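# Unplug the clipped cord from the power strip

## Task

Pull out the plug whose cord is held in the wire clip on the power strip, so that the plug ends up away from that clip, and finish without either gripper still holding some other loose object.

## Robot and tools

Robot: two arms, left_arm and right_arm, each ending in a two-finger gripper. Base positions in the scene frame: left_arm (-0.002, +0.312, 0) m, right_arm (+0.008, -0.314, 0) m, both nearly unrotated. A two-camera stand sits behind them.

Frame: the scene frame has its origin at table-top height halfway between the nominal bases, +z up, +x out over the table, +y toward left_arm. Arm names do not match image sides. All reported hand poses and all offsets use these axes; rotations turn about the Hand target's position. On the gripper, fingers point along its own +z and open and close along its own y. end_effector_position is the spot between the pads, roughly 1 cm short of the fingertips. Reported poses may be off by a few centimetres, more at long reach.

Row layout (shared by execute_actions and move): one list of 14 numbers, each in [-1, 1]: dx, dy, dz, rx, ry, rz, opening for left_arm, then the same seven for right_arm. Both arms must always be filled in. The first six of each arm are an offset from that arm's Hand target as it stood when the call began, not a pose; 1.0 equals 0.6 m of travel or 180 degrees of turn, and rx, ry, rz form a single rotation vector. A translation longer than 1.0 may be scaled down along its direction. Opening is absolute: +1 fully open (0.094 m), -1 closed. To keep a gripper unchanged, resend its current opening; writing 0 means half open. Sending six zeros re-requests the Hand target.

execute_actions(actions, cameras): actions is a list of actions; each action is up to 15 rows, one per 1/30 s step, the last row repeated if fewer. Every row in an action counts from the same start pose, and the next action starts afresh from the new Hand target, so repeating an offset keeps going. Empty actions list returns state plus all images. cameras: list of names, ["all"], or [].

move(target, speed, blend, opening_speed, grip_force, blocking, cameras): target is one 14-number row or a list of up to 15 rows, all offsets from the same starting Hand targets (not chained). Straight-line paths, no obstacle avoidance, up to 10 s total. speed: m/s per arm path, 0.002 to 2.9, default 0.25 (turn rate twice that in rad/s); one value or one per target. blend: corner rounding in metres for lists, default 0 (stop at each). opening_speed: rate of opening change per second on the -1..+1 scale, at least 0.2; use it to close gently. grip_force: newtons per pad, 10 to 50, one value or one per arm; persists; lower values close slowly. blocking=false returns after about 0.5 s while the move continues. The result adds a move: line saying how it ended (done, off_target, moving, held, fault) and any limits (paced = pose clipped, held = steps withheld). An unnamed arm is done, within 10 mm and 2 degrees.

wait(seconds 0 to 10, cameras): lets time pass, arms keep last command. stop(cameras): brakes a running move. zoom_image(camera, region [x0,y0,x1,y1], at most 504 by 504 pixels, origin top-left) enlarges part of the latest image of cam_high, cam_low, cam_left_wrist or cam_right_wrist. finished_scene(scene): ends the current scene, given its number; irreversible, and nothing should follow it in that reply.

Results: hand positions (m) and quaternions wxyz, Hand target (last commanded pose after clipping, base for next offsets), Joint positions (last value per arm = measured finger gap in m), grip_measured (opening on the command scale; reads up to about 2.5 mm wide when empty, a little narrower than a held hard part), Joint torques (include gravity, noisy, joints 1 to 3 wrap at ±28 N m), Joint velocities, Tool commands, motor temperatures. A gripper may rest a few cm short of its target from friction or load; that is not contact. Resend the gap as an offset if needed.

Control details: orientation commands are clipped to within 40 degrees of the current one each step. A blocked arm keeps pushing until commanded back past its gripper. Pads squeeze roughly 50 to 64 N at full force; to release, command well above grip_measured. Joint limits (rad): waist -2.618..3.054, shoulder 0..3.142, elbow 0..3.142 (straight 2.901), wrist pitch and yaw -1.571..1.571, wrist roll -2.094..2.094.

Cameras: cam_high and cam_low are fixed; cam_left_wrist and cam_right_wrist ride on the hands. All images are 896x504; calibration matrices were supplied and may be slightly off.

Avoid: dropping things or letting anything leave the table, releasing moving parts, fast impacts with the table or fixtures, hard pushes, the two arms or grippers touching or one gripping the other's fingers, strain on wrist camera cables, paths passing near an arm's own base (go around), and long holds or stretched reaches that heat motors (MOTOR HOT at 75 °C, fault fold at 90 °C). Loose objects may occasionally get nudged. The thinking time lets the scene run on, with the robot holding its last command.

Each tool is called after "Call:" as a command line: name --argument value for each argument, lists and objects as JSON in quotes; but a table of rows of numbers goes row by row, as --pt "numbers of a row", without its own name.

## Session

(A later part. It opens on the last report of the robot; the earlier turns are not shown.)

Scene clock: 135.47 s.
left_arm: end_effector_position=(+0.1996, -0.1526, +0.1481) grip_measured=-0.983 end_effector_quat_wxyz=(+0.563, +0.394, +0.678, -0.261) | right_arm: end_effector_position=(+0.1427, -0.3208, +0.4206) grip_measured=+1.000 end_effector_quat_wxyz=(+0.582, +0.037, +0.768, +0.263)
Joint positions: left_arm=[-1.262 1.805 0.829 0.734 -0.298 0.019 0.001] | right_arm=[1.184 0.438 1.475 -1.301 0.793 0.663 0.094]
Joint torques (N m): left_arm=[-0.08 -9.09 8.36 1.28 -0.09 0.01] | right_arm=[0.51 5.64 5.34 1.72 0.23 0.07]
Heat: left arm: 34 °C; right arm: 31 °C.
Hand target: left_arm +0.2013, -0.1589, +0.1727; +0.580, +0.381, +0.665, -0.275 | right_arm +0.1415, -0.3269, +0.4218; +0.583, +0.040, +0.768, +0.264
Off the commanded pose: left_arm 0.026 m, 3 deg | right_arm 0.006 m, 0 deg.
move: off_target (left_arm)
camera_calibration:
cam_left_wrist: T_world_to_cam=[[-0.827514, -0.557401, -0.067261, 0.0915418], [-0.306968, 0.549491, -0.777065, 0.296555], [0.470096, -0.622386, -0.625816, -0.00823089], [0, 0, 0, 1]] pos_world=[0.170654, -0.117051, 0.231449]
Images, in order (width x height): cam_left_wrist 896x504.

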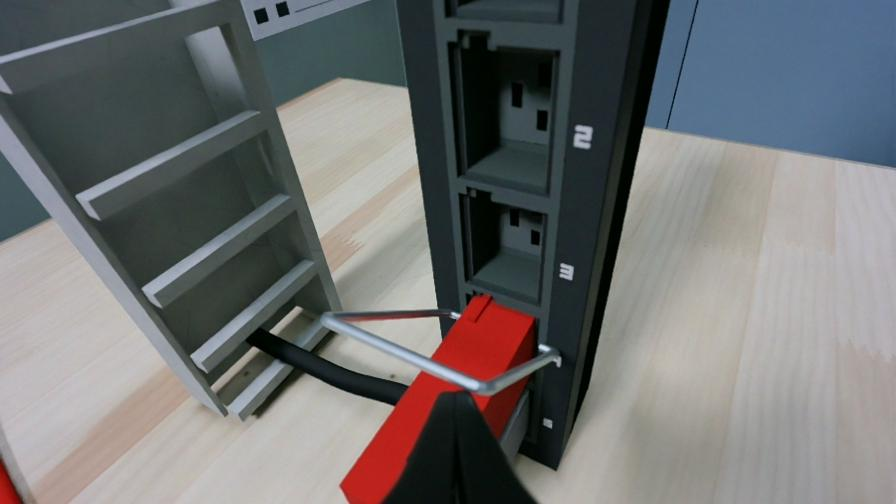

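Call:
move --pt "0.01 -0.035 0.035 0 0 0 -1 0 0 0 0 0 0 1" --pt "0.015 -0.065 0.04 0 0 0 -1 0 0 0 0 0 0 1" --speed 0.12 --blend 0.01 --cameras '["cam_left_wrist"]'

Scene clock: 138.77 s.
left_arm: end_effector_position=(+0.2102, -0.1915, +0.1851) grip_measured=-0.983 end_effector_quat_wxyz=(+0.572, +0.388, +0.671, -0.270) | right_arm: end_effector_position=(+0.1427, -0.3208, +0.4206) grip_measured=+1.000 end_effector_quat_wxyz=(+0.582, +0.037, +0.768, +0.263)
Joint positions: left_arm=[-1.265 1.856 1.047 0.598 -0.298 0.019 0.001] | right_arm=[1.184 0.438 1.475 -1.301 0.793 0.663 0.094]
Joint torques (N m): left_arm=[-0.55 -8.05 9.01 1.25 -0.17 -0.01] | right_arm=[0.55 5.6 5.35 1.72 0.2 0.07]
Heat: left arm: 34 °C; right arm: 31 °C.
Hand target: left_arm +0.2101, -0.1980, +0.1969; +0.580, +0.381, +0.665, -0.275 | right_arm +0.1415, -0.3269, +0.4218; +0.583, +0.040, +0.768, +0.264
Off the commanded pose: left_arm 0.013 m, 2 deg | right_arm 0.006 m, 0 deg.
move: off_target (left_arm); blend cut to 0.0092 m at target 1
camera_calibration:
cam_left_wrist: T_world_to_cam=[[-0.828468, -0.556964, -0.0585822, 0.0798338], [-0.298496, 0.527653, -0.795288, 0.347393], [0.473858, -0.641384, -0.603395, -0.0228647], [0, 0, 0, 1]] pos_world=[0.18067, -0.153504, 0.267158]
Images, in order (width x height): cam_left_wrist 896x504.

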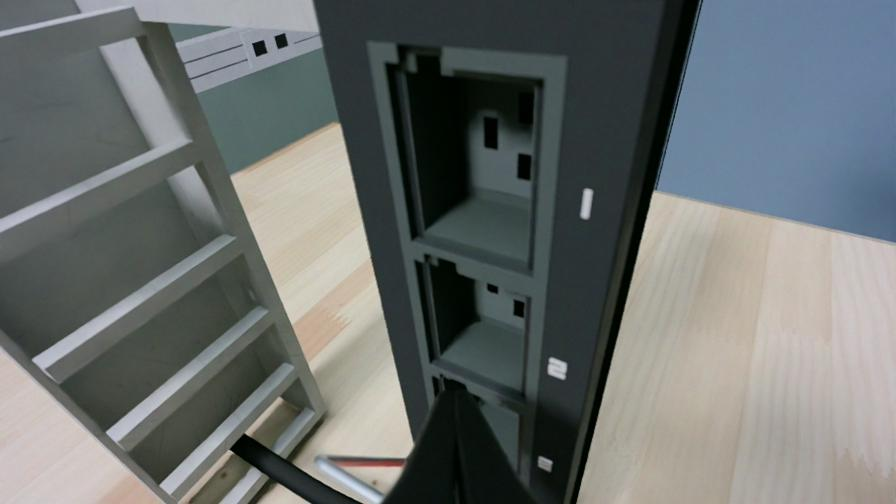

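Call:
move --pt "-0.02 0.06 0.03 0 0 0 -1 0 0 0 0 0 0 1" --pt "-0.07 0.14 0.0 0 0 0 -1 0 0 0 0 0 0 1" --blend 0.01 --cameras '["cam_left_wrist"]'

Scene clock: 142.73 s.
left_arm: end_effector_position=(+0.1684, -0.1178, +0.1820) grip_measured=-0.983 end_effector_quat_wxyz=(+0.567, +0.396, +0.671, -0.266) | right_arm: end_effector_position=(+0.1427, -0.3208, +0.4206) grip_measured=+1.000 end_effector_quat_wxyz=(+0.582, +0.037, +0.768, +0.263)
Joint positions: left_arm=[-1.322 1.567 0.711 0.625 -0.346 0.015 0.001] | right_arm=[1.184 0.438 1.475 -1.301 0.793 0.663 0.094]
Joint torques (N m): left_arm=[-0.32 -8.24 5.34 1.39 -0.23 -0.06] | right_arm=[0.54 5.68 5.37 1.73 0.23 0.09]
Heat: left arm: 34 °C; right arm: 31 °C.
Hand target: left_arm +0.1681, -0.1140, +0.1967; +0.580, +0.381, +0.665, -0.275 | right_arm +0.1415, -0.3269, +0.4218; +0.583, +0.040, +0.768, +0.264
Off the commanded pose: left_arm 0.015 m, 3 deg | right_arm 0.006 m, 0 deg.
move: off_target (left_arm)
camera_calibration:
cam_left_wrist: T_world_to_cam=[[-0.833539, -0.547995, -0.0701025, 0.0900475], [-0.292507, 0.545407, -0.785475, 0.292872], [0.468671, -0.634218, -0.61491, 0.0461981], [0, 0, 0, 1]] pos_world=[0.139074, -0.081089, 0.264764]
Images, in order (width x height): cam_left_wrist 896x504.

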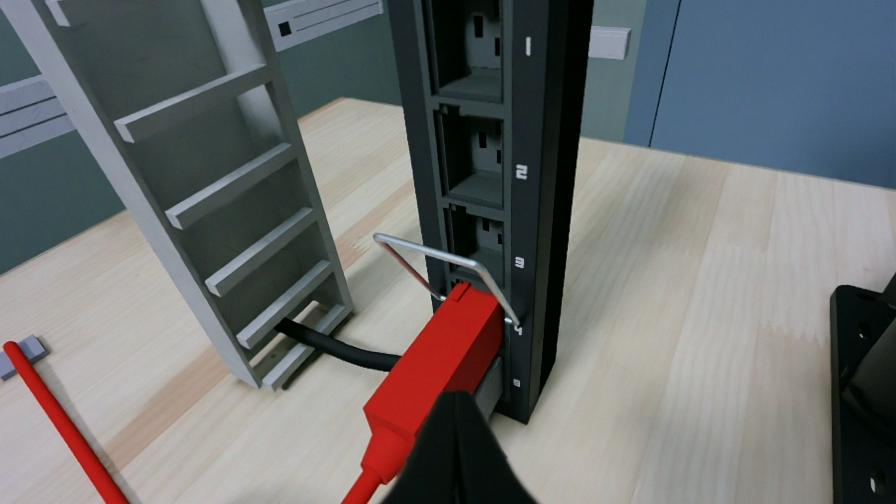

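Call:
move --pt "0 0.1 0.02 0.235 0.096 -0.17 0.28 0 0 0 0 0 0 1" --pt "0.09 0.022 -0.035 0.235 0.096 -0.17 0.28 0 0 0 0 0 0 1" --blend 0.02 --cameras '["cam_left_wrist","cam_high"]'

Scene clock: 154.43 s.
left_arm: end_effector_position=(+0.2195, -0.0933, +0.1574) grip_measured=+0.278 end_effector_quat_wxyz=(+0.192, +0.674, +0.684, -0.200) | right_arm: end_effector_position=(+0.1427, -0.3208, +0.4206) grip_measured=+1.000 end_effector_quat_wxyz=(+0.582, +0.037, +0.768, +0.263)
Joint positions: left_arm=[-0.943 1.869 1.636 -0.869 0.322 0.53 0.06] | right_arm=[1.184 0.438 1.475 -1.301 0.793 0.663 0.094]
Joint torques (N m): left_arm=[0.29 -9.22 9.76 0.57 0.41 0.04] | right_arm=[0.53 5.67 5.37 1.73 0.21 0.08]
Heat: left arm: 34 °C; right arm: 31 °C.
Hand target: left_arm +0.2221, -0.1009, +0.1759; +0.212, +0.675, +0.674, -0.212 | right_arm +0.1415, -0.3269, +0.4218; +0.583, +0.040, +0.768, +0.264
Off the commanded pose: left_arm 0.020 m, 3 deg | right_arm 0.006 m, 0 deg.
move: off_target (left_arm)
camera_calibration:
cam_left_wrist: T_world_to_cam=[[-0.99918, -0.0288282, 0.0284314, 0.213609], [-0.03191, 0.992889, -0.114685, 0.15413], [-0.0249231, -0.115498, -0.992995, 0.238936], [0, 0, 0, 1]] pos_world=[0.224308, -0.119279, 0.248865]
Images, in order (width x height): cam_high 896x504, cam_left_wrist 896x504.

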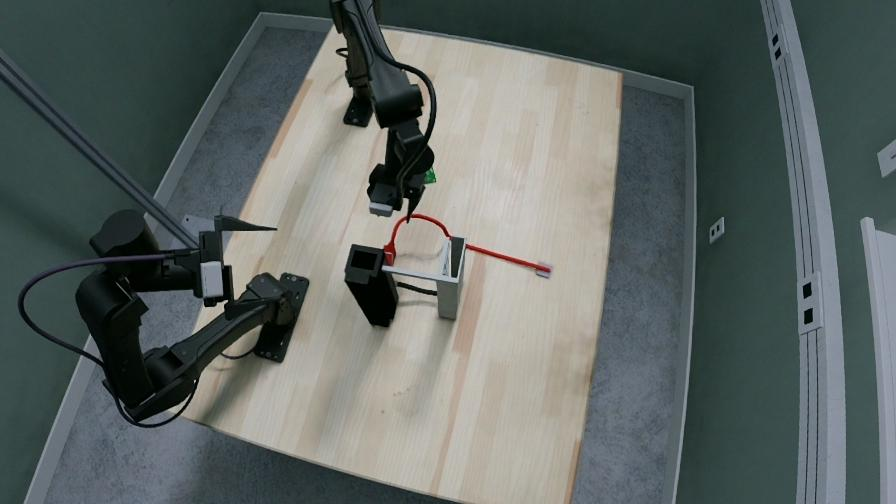

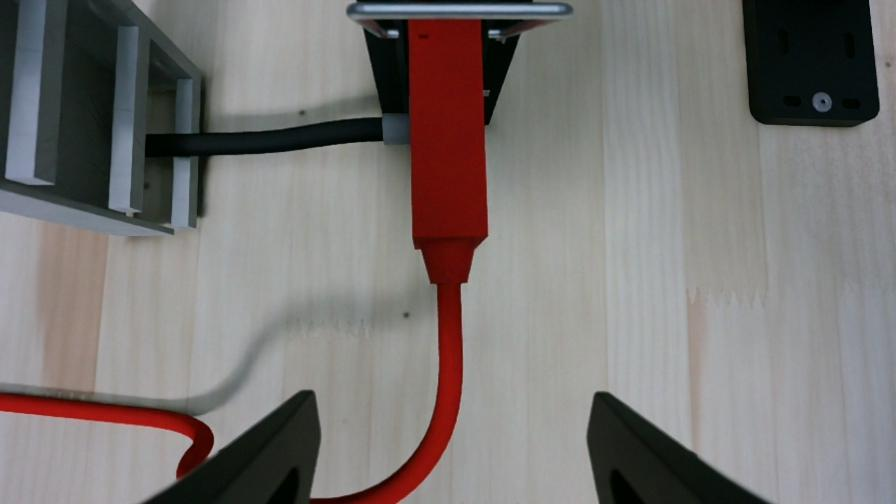

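Call:
move --pt "0.004 -0.098 -0.099 0 0 0 0.28 0 0 0 0 0 0 1" --pt "0.004 -0.098 -0.099 0 0 0 -0.75 0 0 0 0 0 0 1" --speed 0.2 --opening_speed 1.5 --cameras '["cam_left_wrist"]'

Scene clock: 160.60 s.
left_arm: end_effector_position=(+0.2201, -0.1476, +0.1004) grip_measured=-0.490 end_effector_quat_wxyz=(+0.190, +0.677, +0.682, -0.202) | right_arm: end_effector_position=(+0.1427, -0.3208, +0.4206) grip_measured=+1.000 end_effector_quat_wxyz=(+0.582, +0.037, +0.768, +0.263)
Joint positions: left_arm=[-1.013 2.066 1.684 -0.704 0.296 0.471 0.024] | right_arm=[1.184 0.438 1.475 -1.301 0.793 0.663 0.094]
Joint torques (N m): left_arm=[-0.06 -10.17 9.76 0.71 0.28 -0.05] | right_arm=[0.5 5.65 5.34 1.73 0.21 0.07]
Heat: left arm: 33 °C; right arm: 31 °C.
Hand target: left_arm +0.2246, -0.1596, +0.1164; +0.212, +0.675, +0.674, -0.212 | right_arm +0.1415, -0.3269, +0.4218; +0.583, +0.040, +0.768, +0.264
Off the commanded pose: left_arm 0.021 m, 3 deg | right_arm 0.006 m, 0 deg.
move: off_target (left_arm); target 2's new opening was sent with left_arm's hand 0.021 m and 3 deg from that target
camera_calibration:
cam_left_wrist: T_world_to_cam=[[-0.999307, -0.0202338, 0.0312555, 0.215341], [-0.0236712, 0.993217, -0.113844, 0.19968], [-0.02874, -0.114504, -0.993007, 0.177099], [0, 0, 0, 1]] pos_world=[0.225008, -0.17369, 0.191862]
Images, in order (width x height): cam_left_wrist 896x504.

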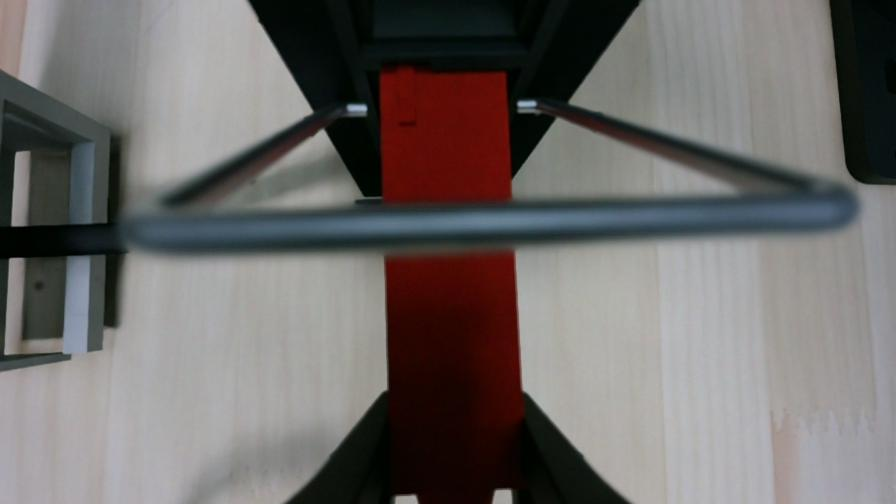

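Call:
move --target '[0.0,0.16,-0.008,0,0,0,-1,0,0,0,0,0,0,1]' --speed 0.1 --cameras '["cam_left_wrist","cam_low"]'

Scene clock: 167.17 s.
left_arm: end_effector_position=(+0.2284, -0.0615, +0.0955) grip_measured=-0.490 end_effector_quat_wxyz=(+0.195, +0.674, +0.684, -0.199) | right_arm: end_effector_position=(+0.1427, -0.3208, +0.4206) grip_measured=+1.000 end_effector_quat_wxyz=(+0.582, +0.037, +0.768, +0.263)
Joint positions: left_arm=[-0.874 1.823 1.329 -0.624 0.348 0.595 0.024] | right_arm=[1.184 0.438 1.475 -1.301 0.793 0.663 0.094]
Joint torques (N m): left_arm=[0.12 -11.22 5.48 0.6 0.5 0.02] | right_arm=[0.55 5.7 5.39 1.72 0.21 0.1]
Heat: left arm: 33 °C; right arm: 31 °C.
Hand target: left_arm +0.2246, -0.0636, +0.1116; +0.212, +0.675, +0.674, -0.212 | right_arm +0.1415, -0.3269, +0.4218; +0.583, +0.040, +0.768, +0.264
Off the commanded pose: left_arm 0.017 m, 3 deg | right_arm 0.006 m, 0 deg.
move: off_target (left_arm)
camera_calibration:
cam_left_wrist: T_world_to_cam=[[-0.999275, -0.0313623, 0.0215773, 0.225678], [-0.0336813, 0.992539, -0.117183, 0.116373], [-0.0177412, -0.117825, -0.992876, 0.179485], [0, 0, 0, 1]] pos_world=[0.232618, -0.0872795, 0.186973]
Images, in order (width x height): cam_low 896x504, cam_left_wrist 896x504.

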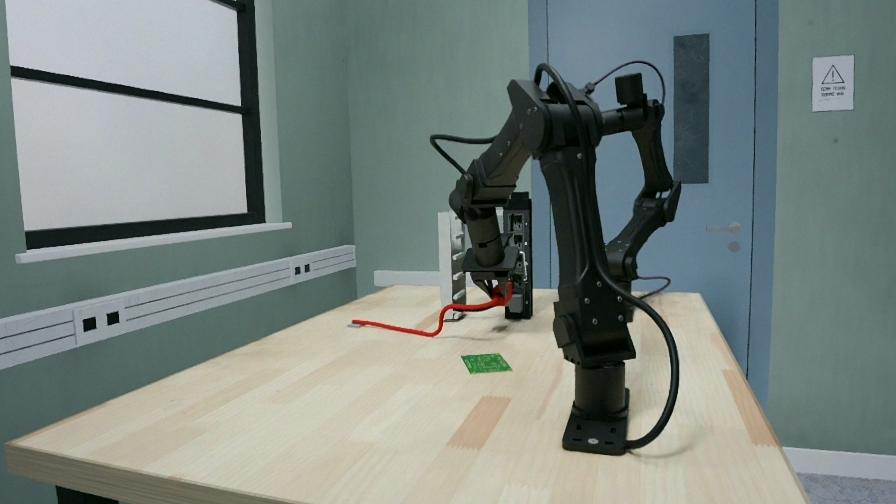

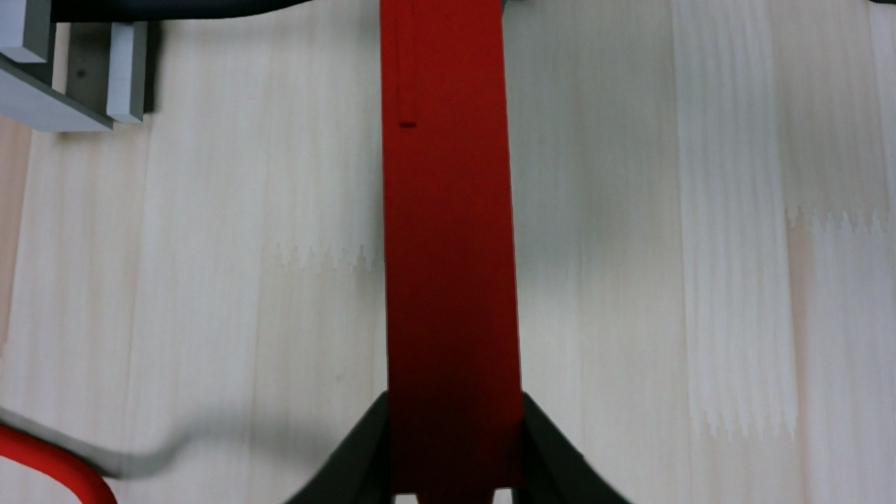

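Call:
move --pt "0.0 0.11 0 0 0 0 -1 0 0 0 0 0 0 1" --pt "0.0 0.11 -0.105 0 0 0 -1 0 0 0 0 0 0 1" --speed '[0.2,0.1]' --blend 0.01 --cameras '["cam_left_wrist","cam_low","cam_high"]'

Call:
zoom_image --camera "cam_low" --region '[420, 240, 560, 380]'

Scene clock: 173.37 s.
left_arm: end_effector_position=(+0.2292, +0.0057, +0.0469) grip_measured=-0.490 end_effector_quat_wxyz=(+0.211, +0.676, +0.678, -0.197) | right_arm: end_effector_position=(+0.1427, -0.3208, +0.4205) grip_measured=+1.000 end_effector_quat_wxyz=(+0.582, +0.037, +0.768, +0.263)
Joint positions: left_arm=[-0.735 1.708 0.976 -0.404 0.405 0.737 0.024] | right_arm=[1.184 0.438 1.475 -1.302 0.793 0.663 0.094]
Joint torques (N m): left_arm=[-0.02 -6.83 5.01 0.59 0.59 -0.06] | right_arm=[0.49 5.71 5.34 1.72 0.22 0.07]
Heat: left arm: 32 °C; right arm: 31 °C.
Hand target: left_arm +0.2246, +0.0025, +0.0486; +0.212, +0.675, +0.674, -0.212 | right_arm +0.1415, -0.3269, +0.4217; +0.583, +0.040, +0.768, +0.264
Off the commanded pose: left_arm 0.006 m, 2 deg | right_arm 0.006 m, 0 deg.
move: done
camera_calibration:
cam_left_wrist: T_world_to_cam=[[-0.99964, -0.0264396, -0.00463116, 0.230952], [-0.0255457, 0.990064, -0.138278, 0.0430754], [0.00824115, -0.13811, -0.990383, 0.133354], [0, 0, 0, 1]] pos_world=[0.23087, -0.0181235, 0.139098]
Images, in order (width x height): cam_high 896x504, cam_low 896x504, cam_left_wrist 896x504.

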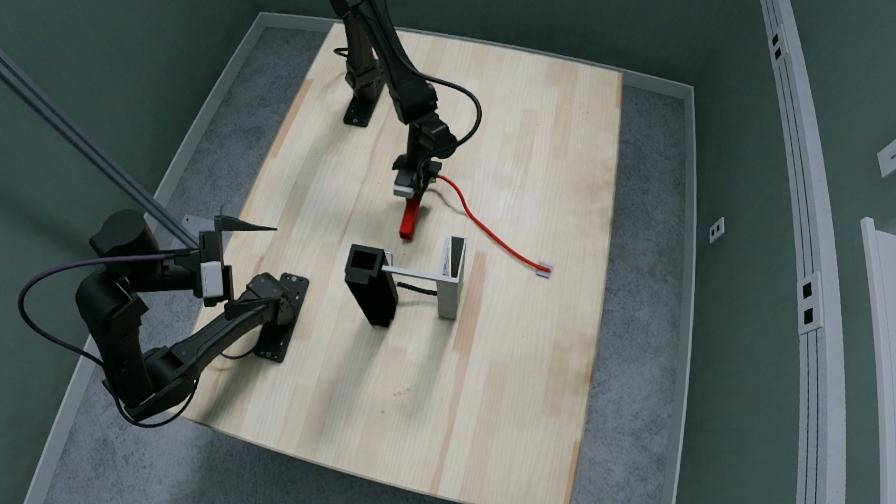

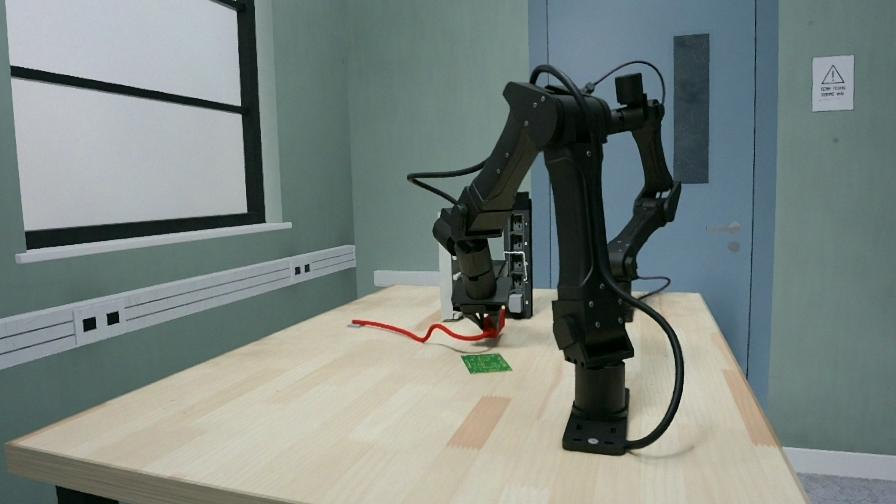

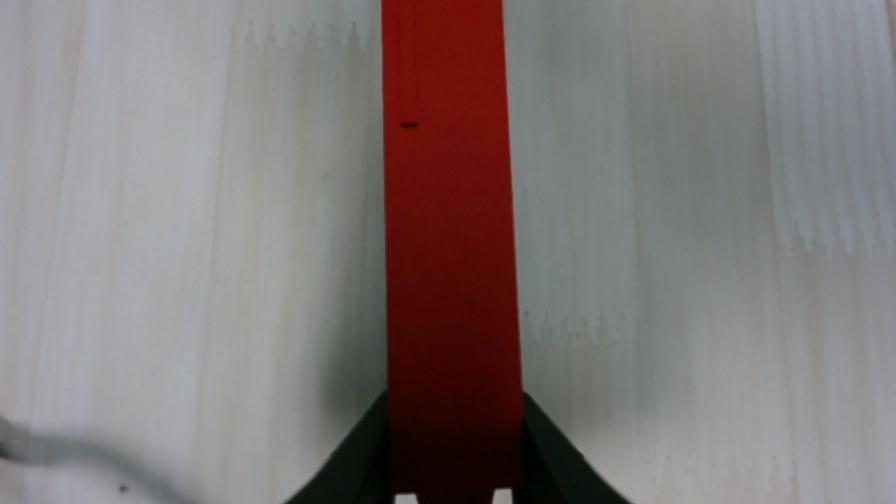

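Scaled by 3.600 from the camera's 896x504 image, which has a finer 1280x720 frame.

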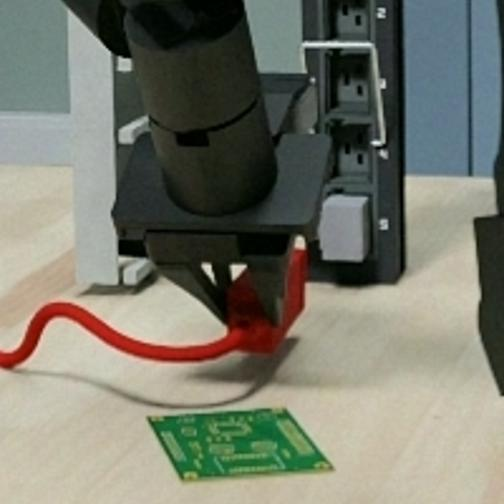

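Call:
move --target '[0,0,-0.042,0,0,0,-1,0,0,0,0,0,0,1]' --speed 0.06 --cameras '["cam_low"]'

Call:
zoom_image --camera "cam_low" --region '[420, 240, 560, 380]'

Scene clock: 181.50 s.
left_arm: end_effector_position=(+0.2288, +0.0031, +0.0307) grip_measured=-0.490 end_effector_quat_wxyz=(+0.218, +0.676, +0.674, -0.203) | right_arm: end_effector_position=(+0.1427, -0.3208, +0.4205) grip_measured=+1.000 end_effector_quat_wxyz=(+0.582, +0.037, +0.768, +0.263)
Joint positions: left_arm=[-0.734 1.741 0.93 -0.309 0.419 0.737 0.024] | right_arm=[1.184 0.438 1.475 -1.302 0.793 0.663 0.094]
Joint torques (N m): left_arm=[-0.03 -5.46 4.26 0.72 0.43 -0.06] | right_arm=[0.53 5.68 5.34 1.72 0.23 0.08]
Heat: left arm: 32 °C; right arm: 32 °C.
Hand target: left_arm +0.2245, +0.0024, +0.0234; +0.212, +0.675, +0.674, -0.212 | right_arm +0.1415, -0.3269, +0.4217; +0.583, +0.040, +0.768, +0.264
Off the commanded pose: left_arm 0.009 m, 1 deg | right_arm 0.006 m, 0 deg.
move: done
Images, in order (width x height): cam_low 896x504.

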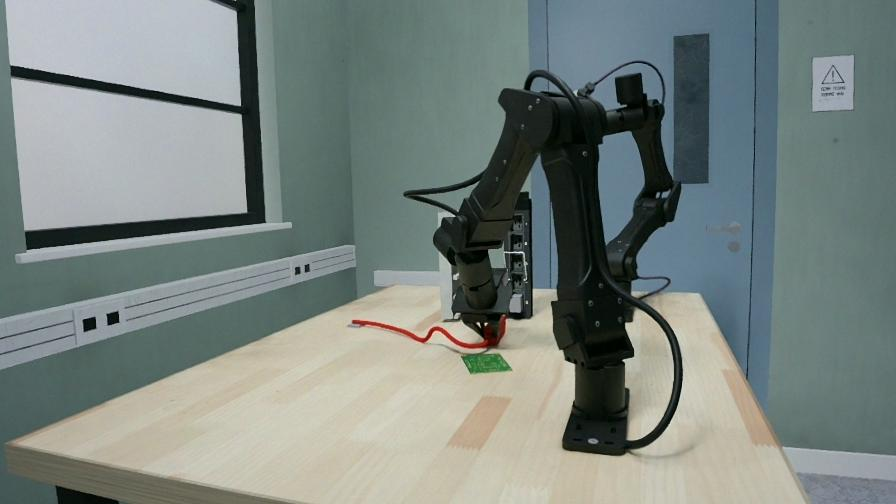

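Scaled by 3.600 from the camera's 896x504 image, which has a finer 1280x720 frame.

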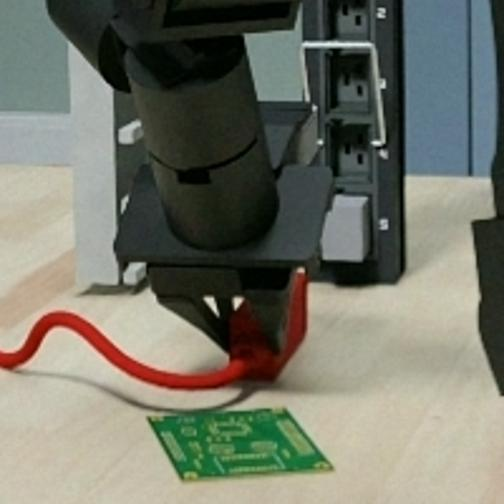

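Call:
move --pt "0 0 0 0 0 0 -0.2 0 0 0 0 0 0 1" --pt "0 0.06 0.13 0 0 0 -0.2 0 0 0 0 0 0 1" --opening_speed 0.5 --speed 0.15 --cameras '["cam_left_wrist","cam_high"]'

Scene clock: 186.80 s.
left_arm: end_effector_position=(+0.2185, +0.0455, +0.0833) grip_measured=-0.202 end_effector_quat_wxyz=(+0.188, +0.674, +0.684, -0.205) | right_arm: end_effector_position=(+0.1427, -0.3208, +0.4205) grip_measured=+1.000 end_effector_quat_wxyz=(+0.582, +0.037, +0.768, +0.263)
Joint positions: left_arm=[-0.648 1.567 1.001 -0.655 0.45 0.822 0.037] | right_arm=[1.184 0.438 1.475 -1.302 0.793 0.663 0.094]
Joint torques (N m): left_arm=[0.57 -7.2 8.7 0.39 0.54 0.04] | right_arm=[0.5 5.68 5.37 1.73 0.22 0.08]
Heat: left arm: 32 °C; right arm: 32 °C.
Hand target: left_arm +0.2245, +0.0384, +0.1014; +0.212, +0.675, +0.674, -0.212 | right_arm +0.1415, -0.3269, +0.4217; +0.583, +0.040, +0.768, +0.264
Off the commanded pose: left_arm 0.020 m, 3 deg | right_arm 0.006 m, 0 deg.
move: off_target (left_arm)
camera_calibration:
cam_left_wrist: T_world_to_cam=[[-0.998874, -0.0251158, 0.0402569, 0.217495], [-0.0295824, 0.992982, -0.114503, 0.00725416], [-0.0370985, -0.115564, -0.992607, 0.183934], [0, 0, 0, 1]] pos_world=[0.224288, 0.0195155, 0.174649]
Images, in order (width x height): cam_high 896x504, cam_left_wrist 896x504.

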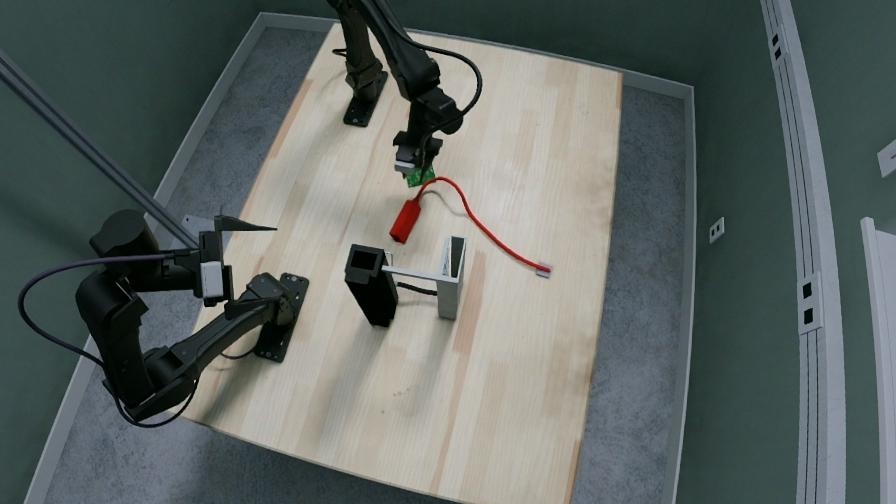

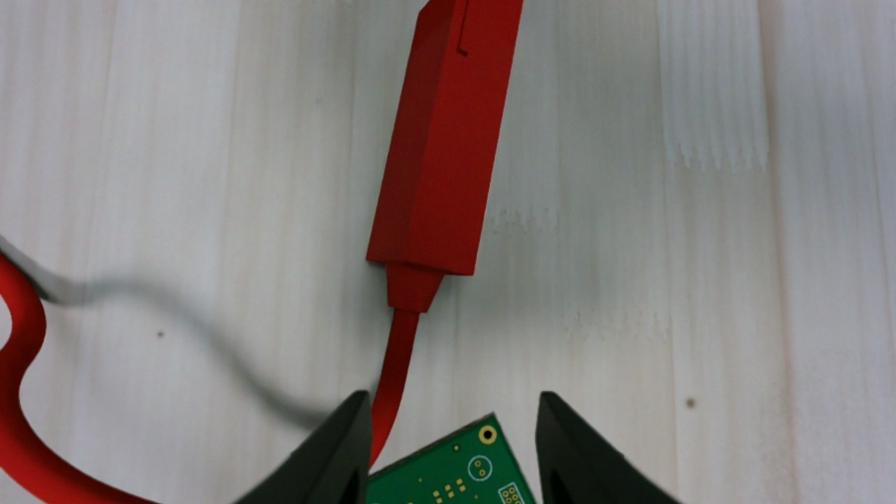

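Call:
finished_scene --scene 2

The scene is finished: the task was done.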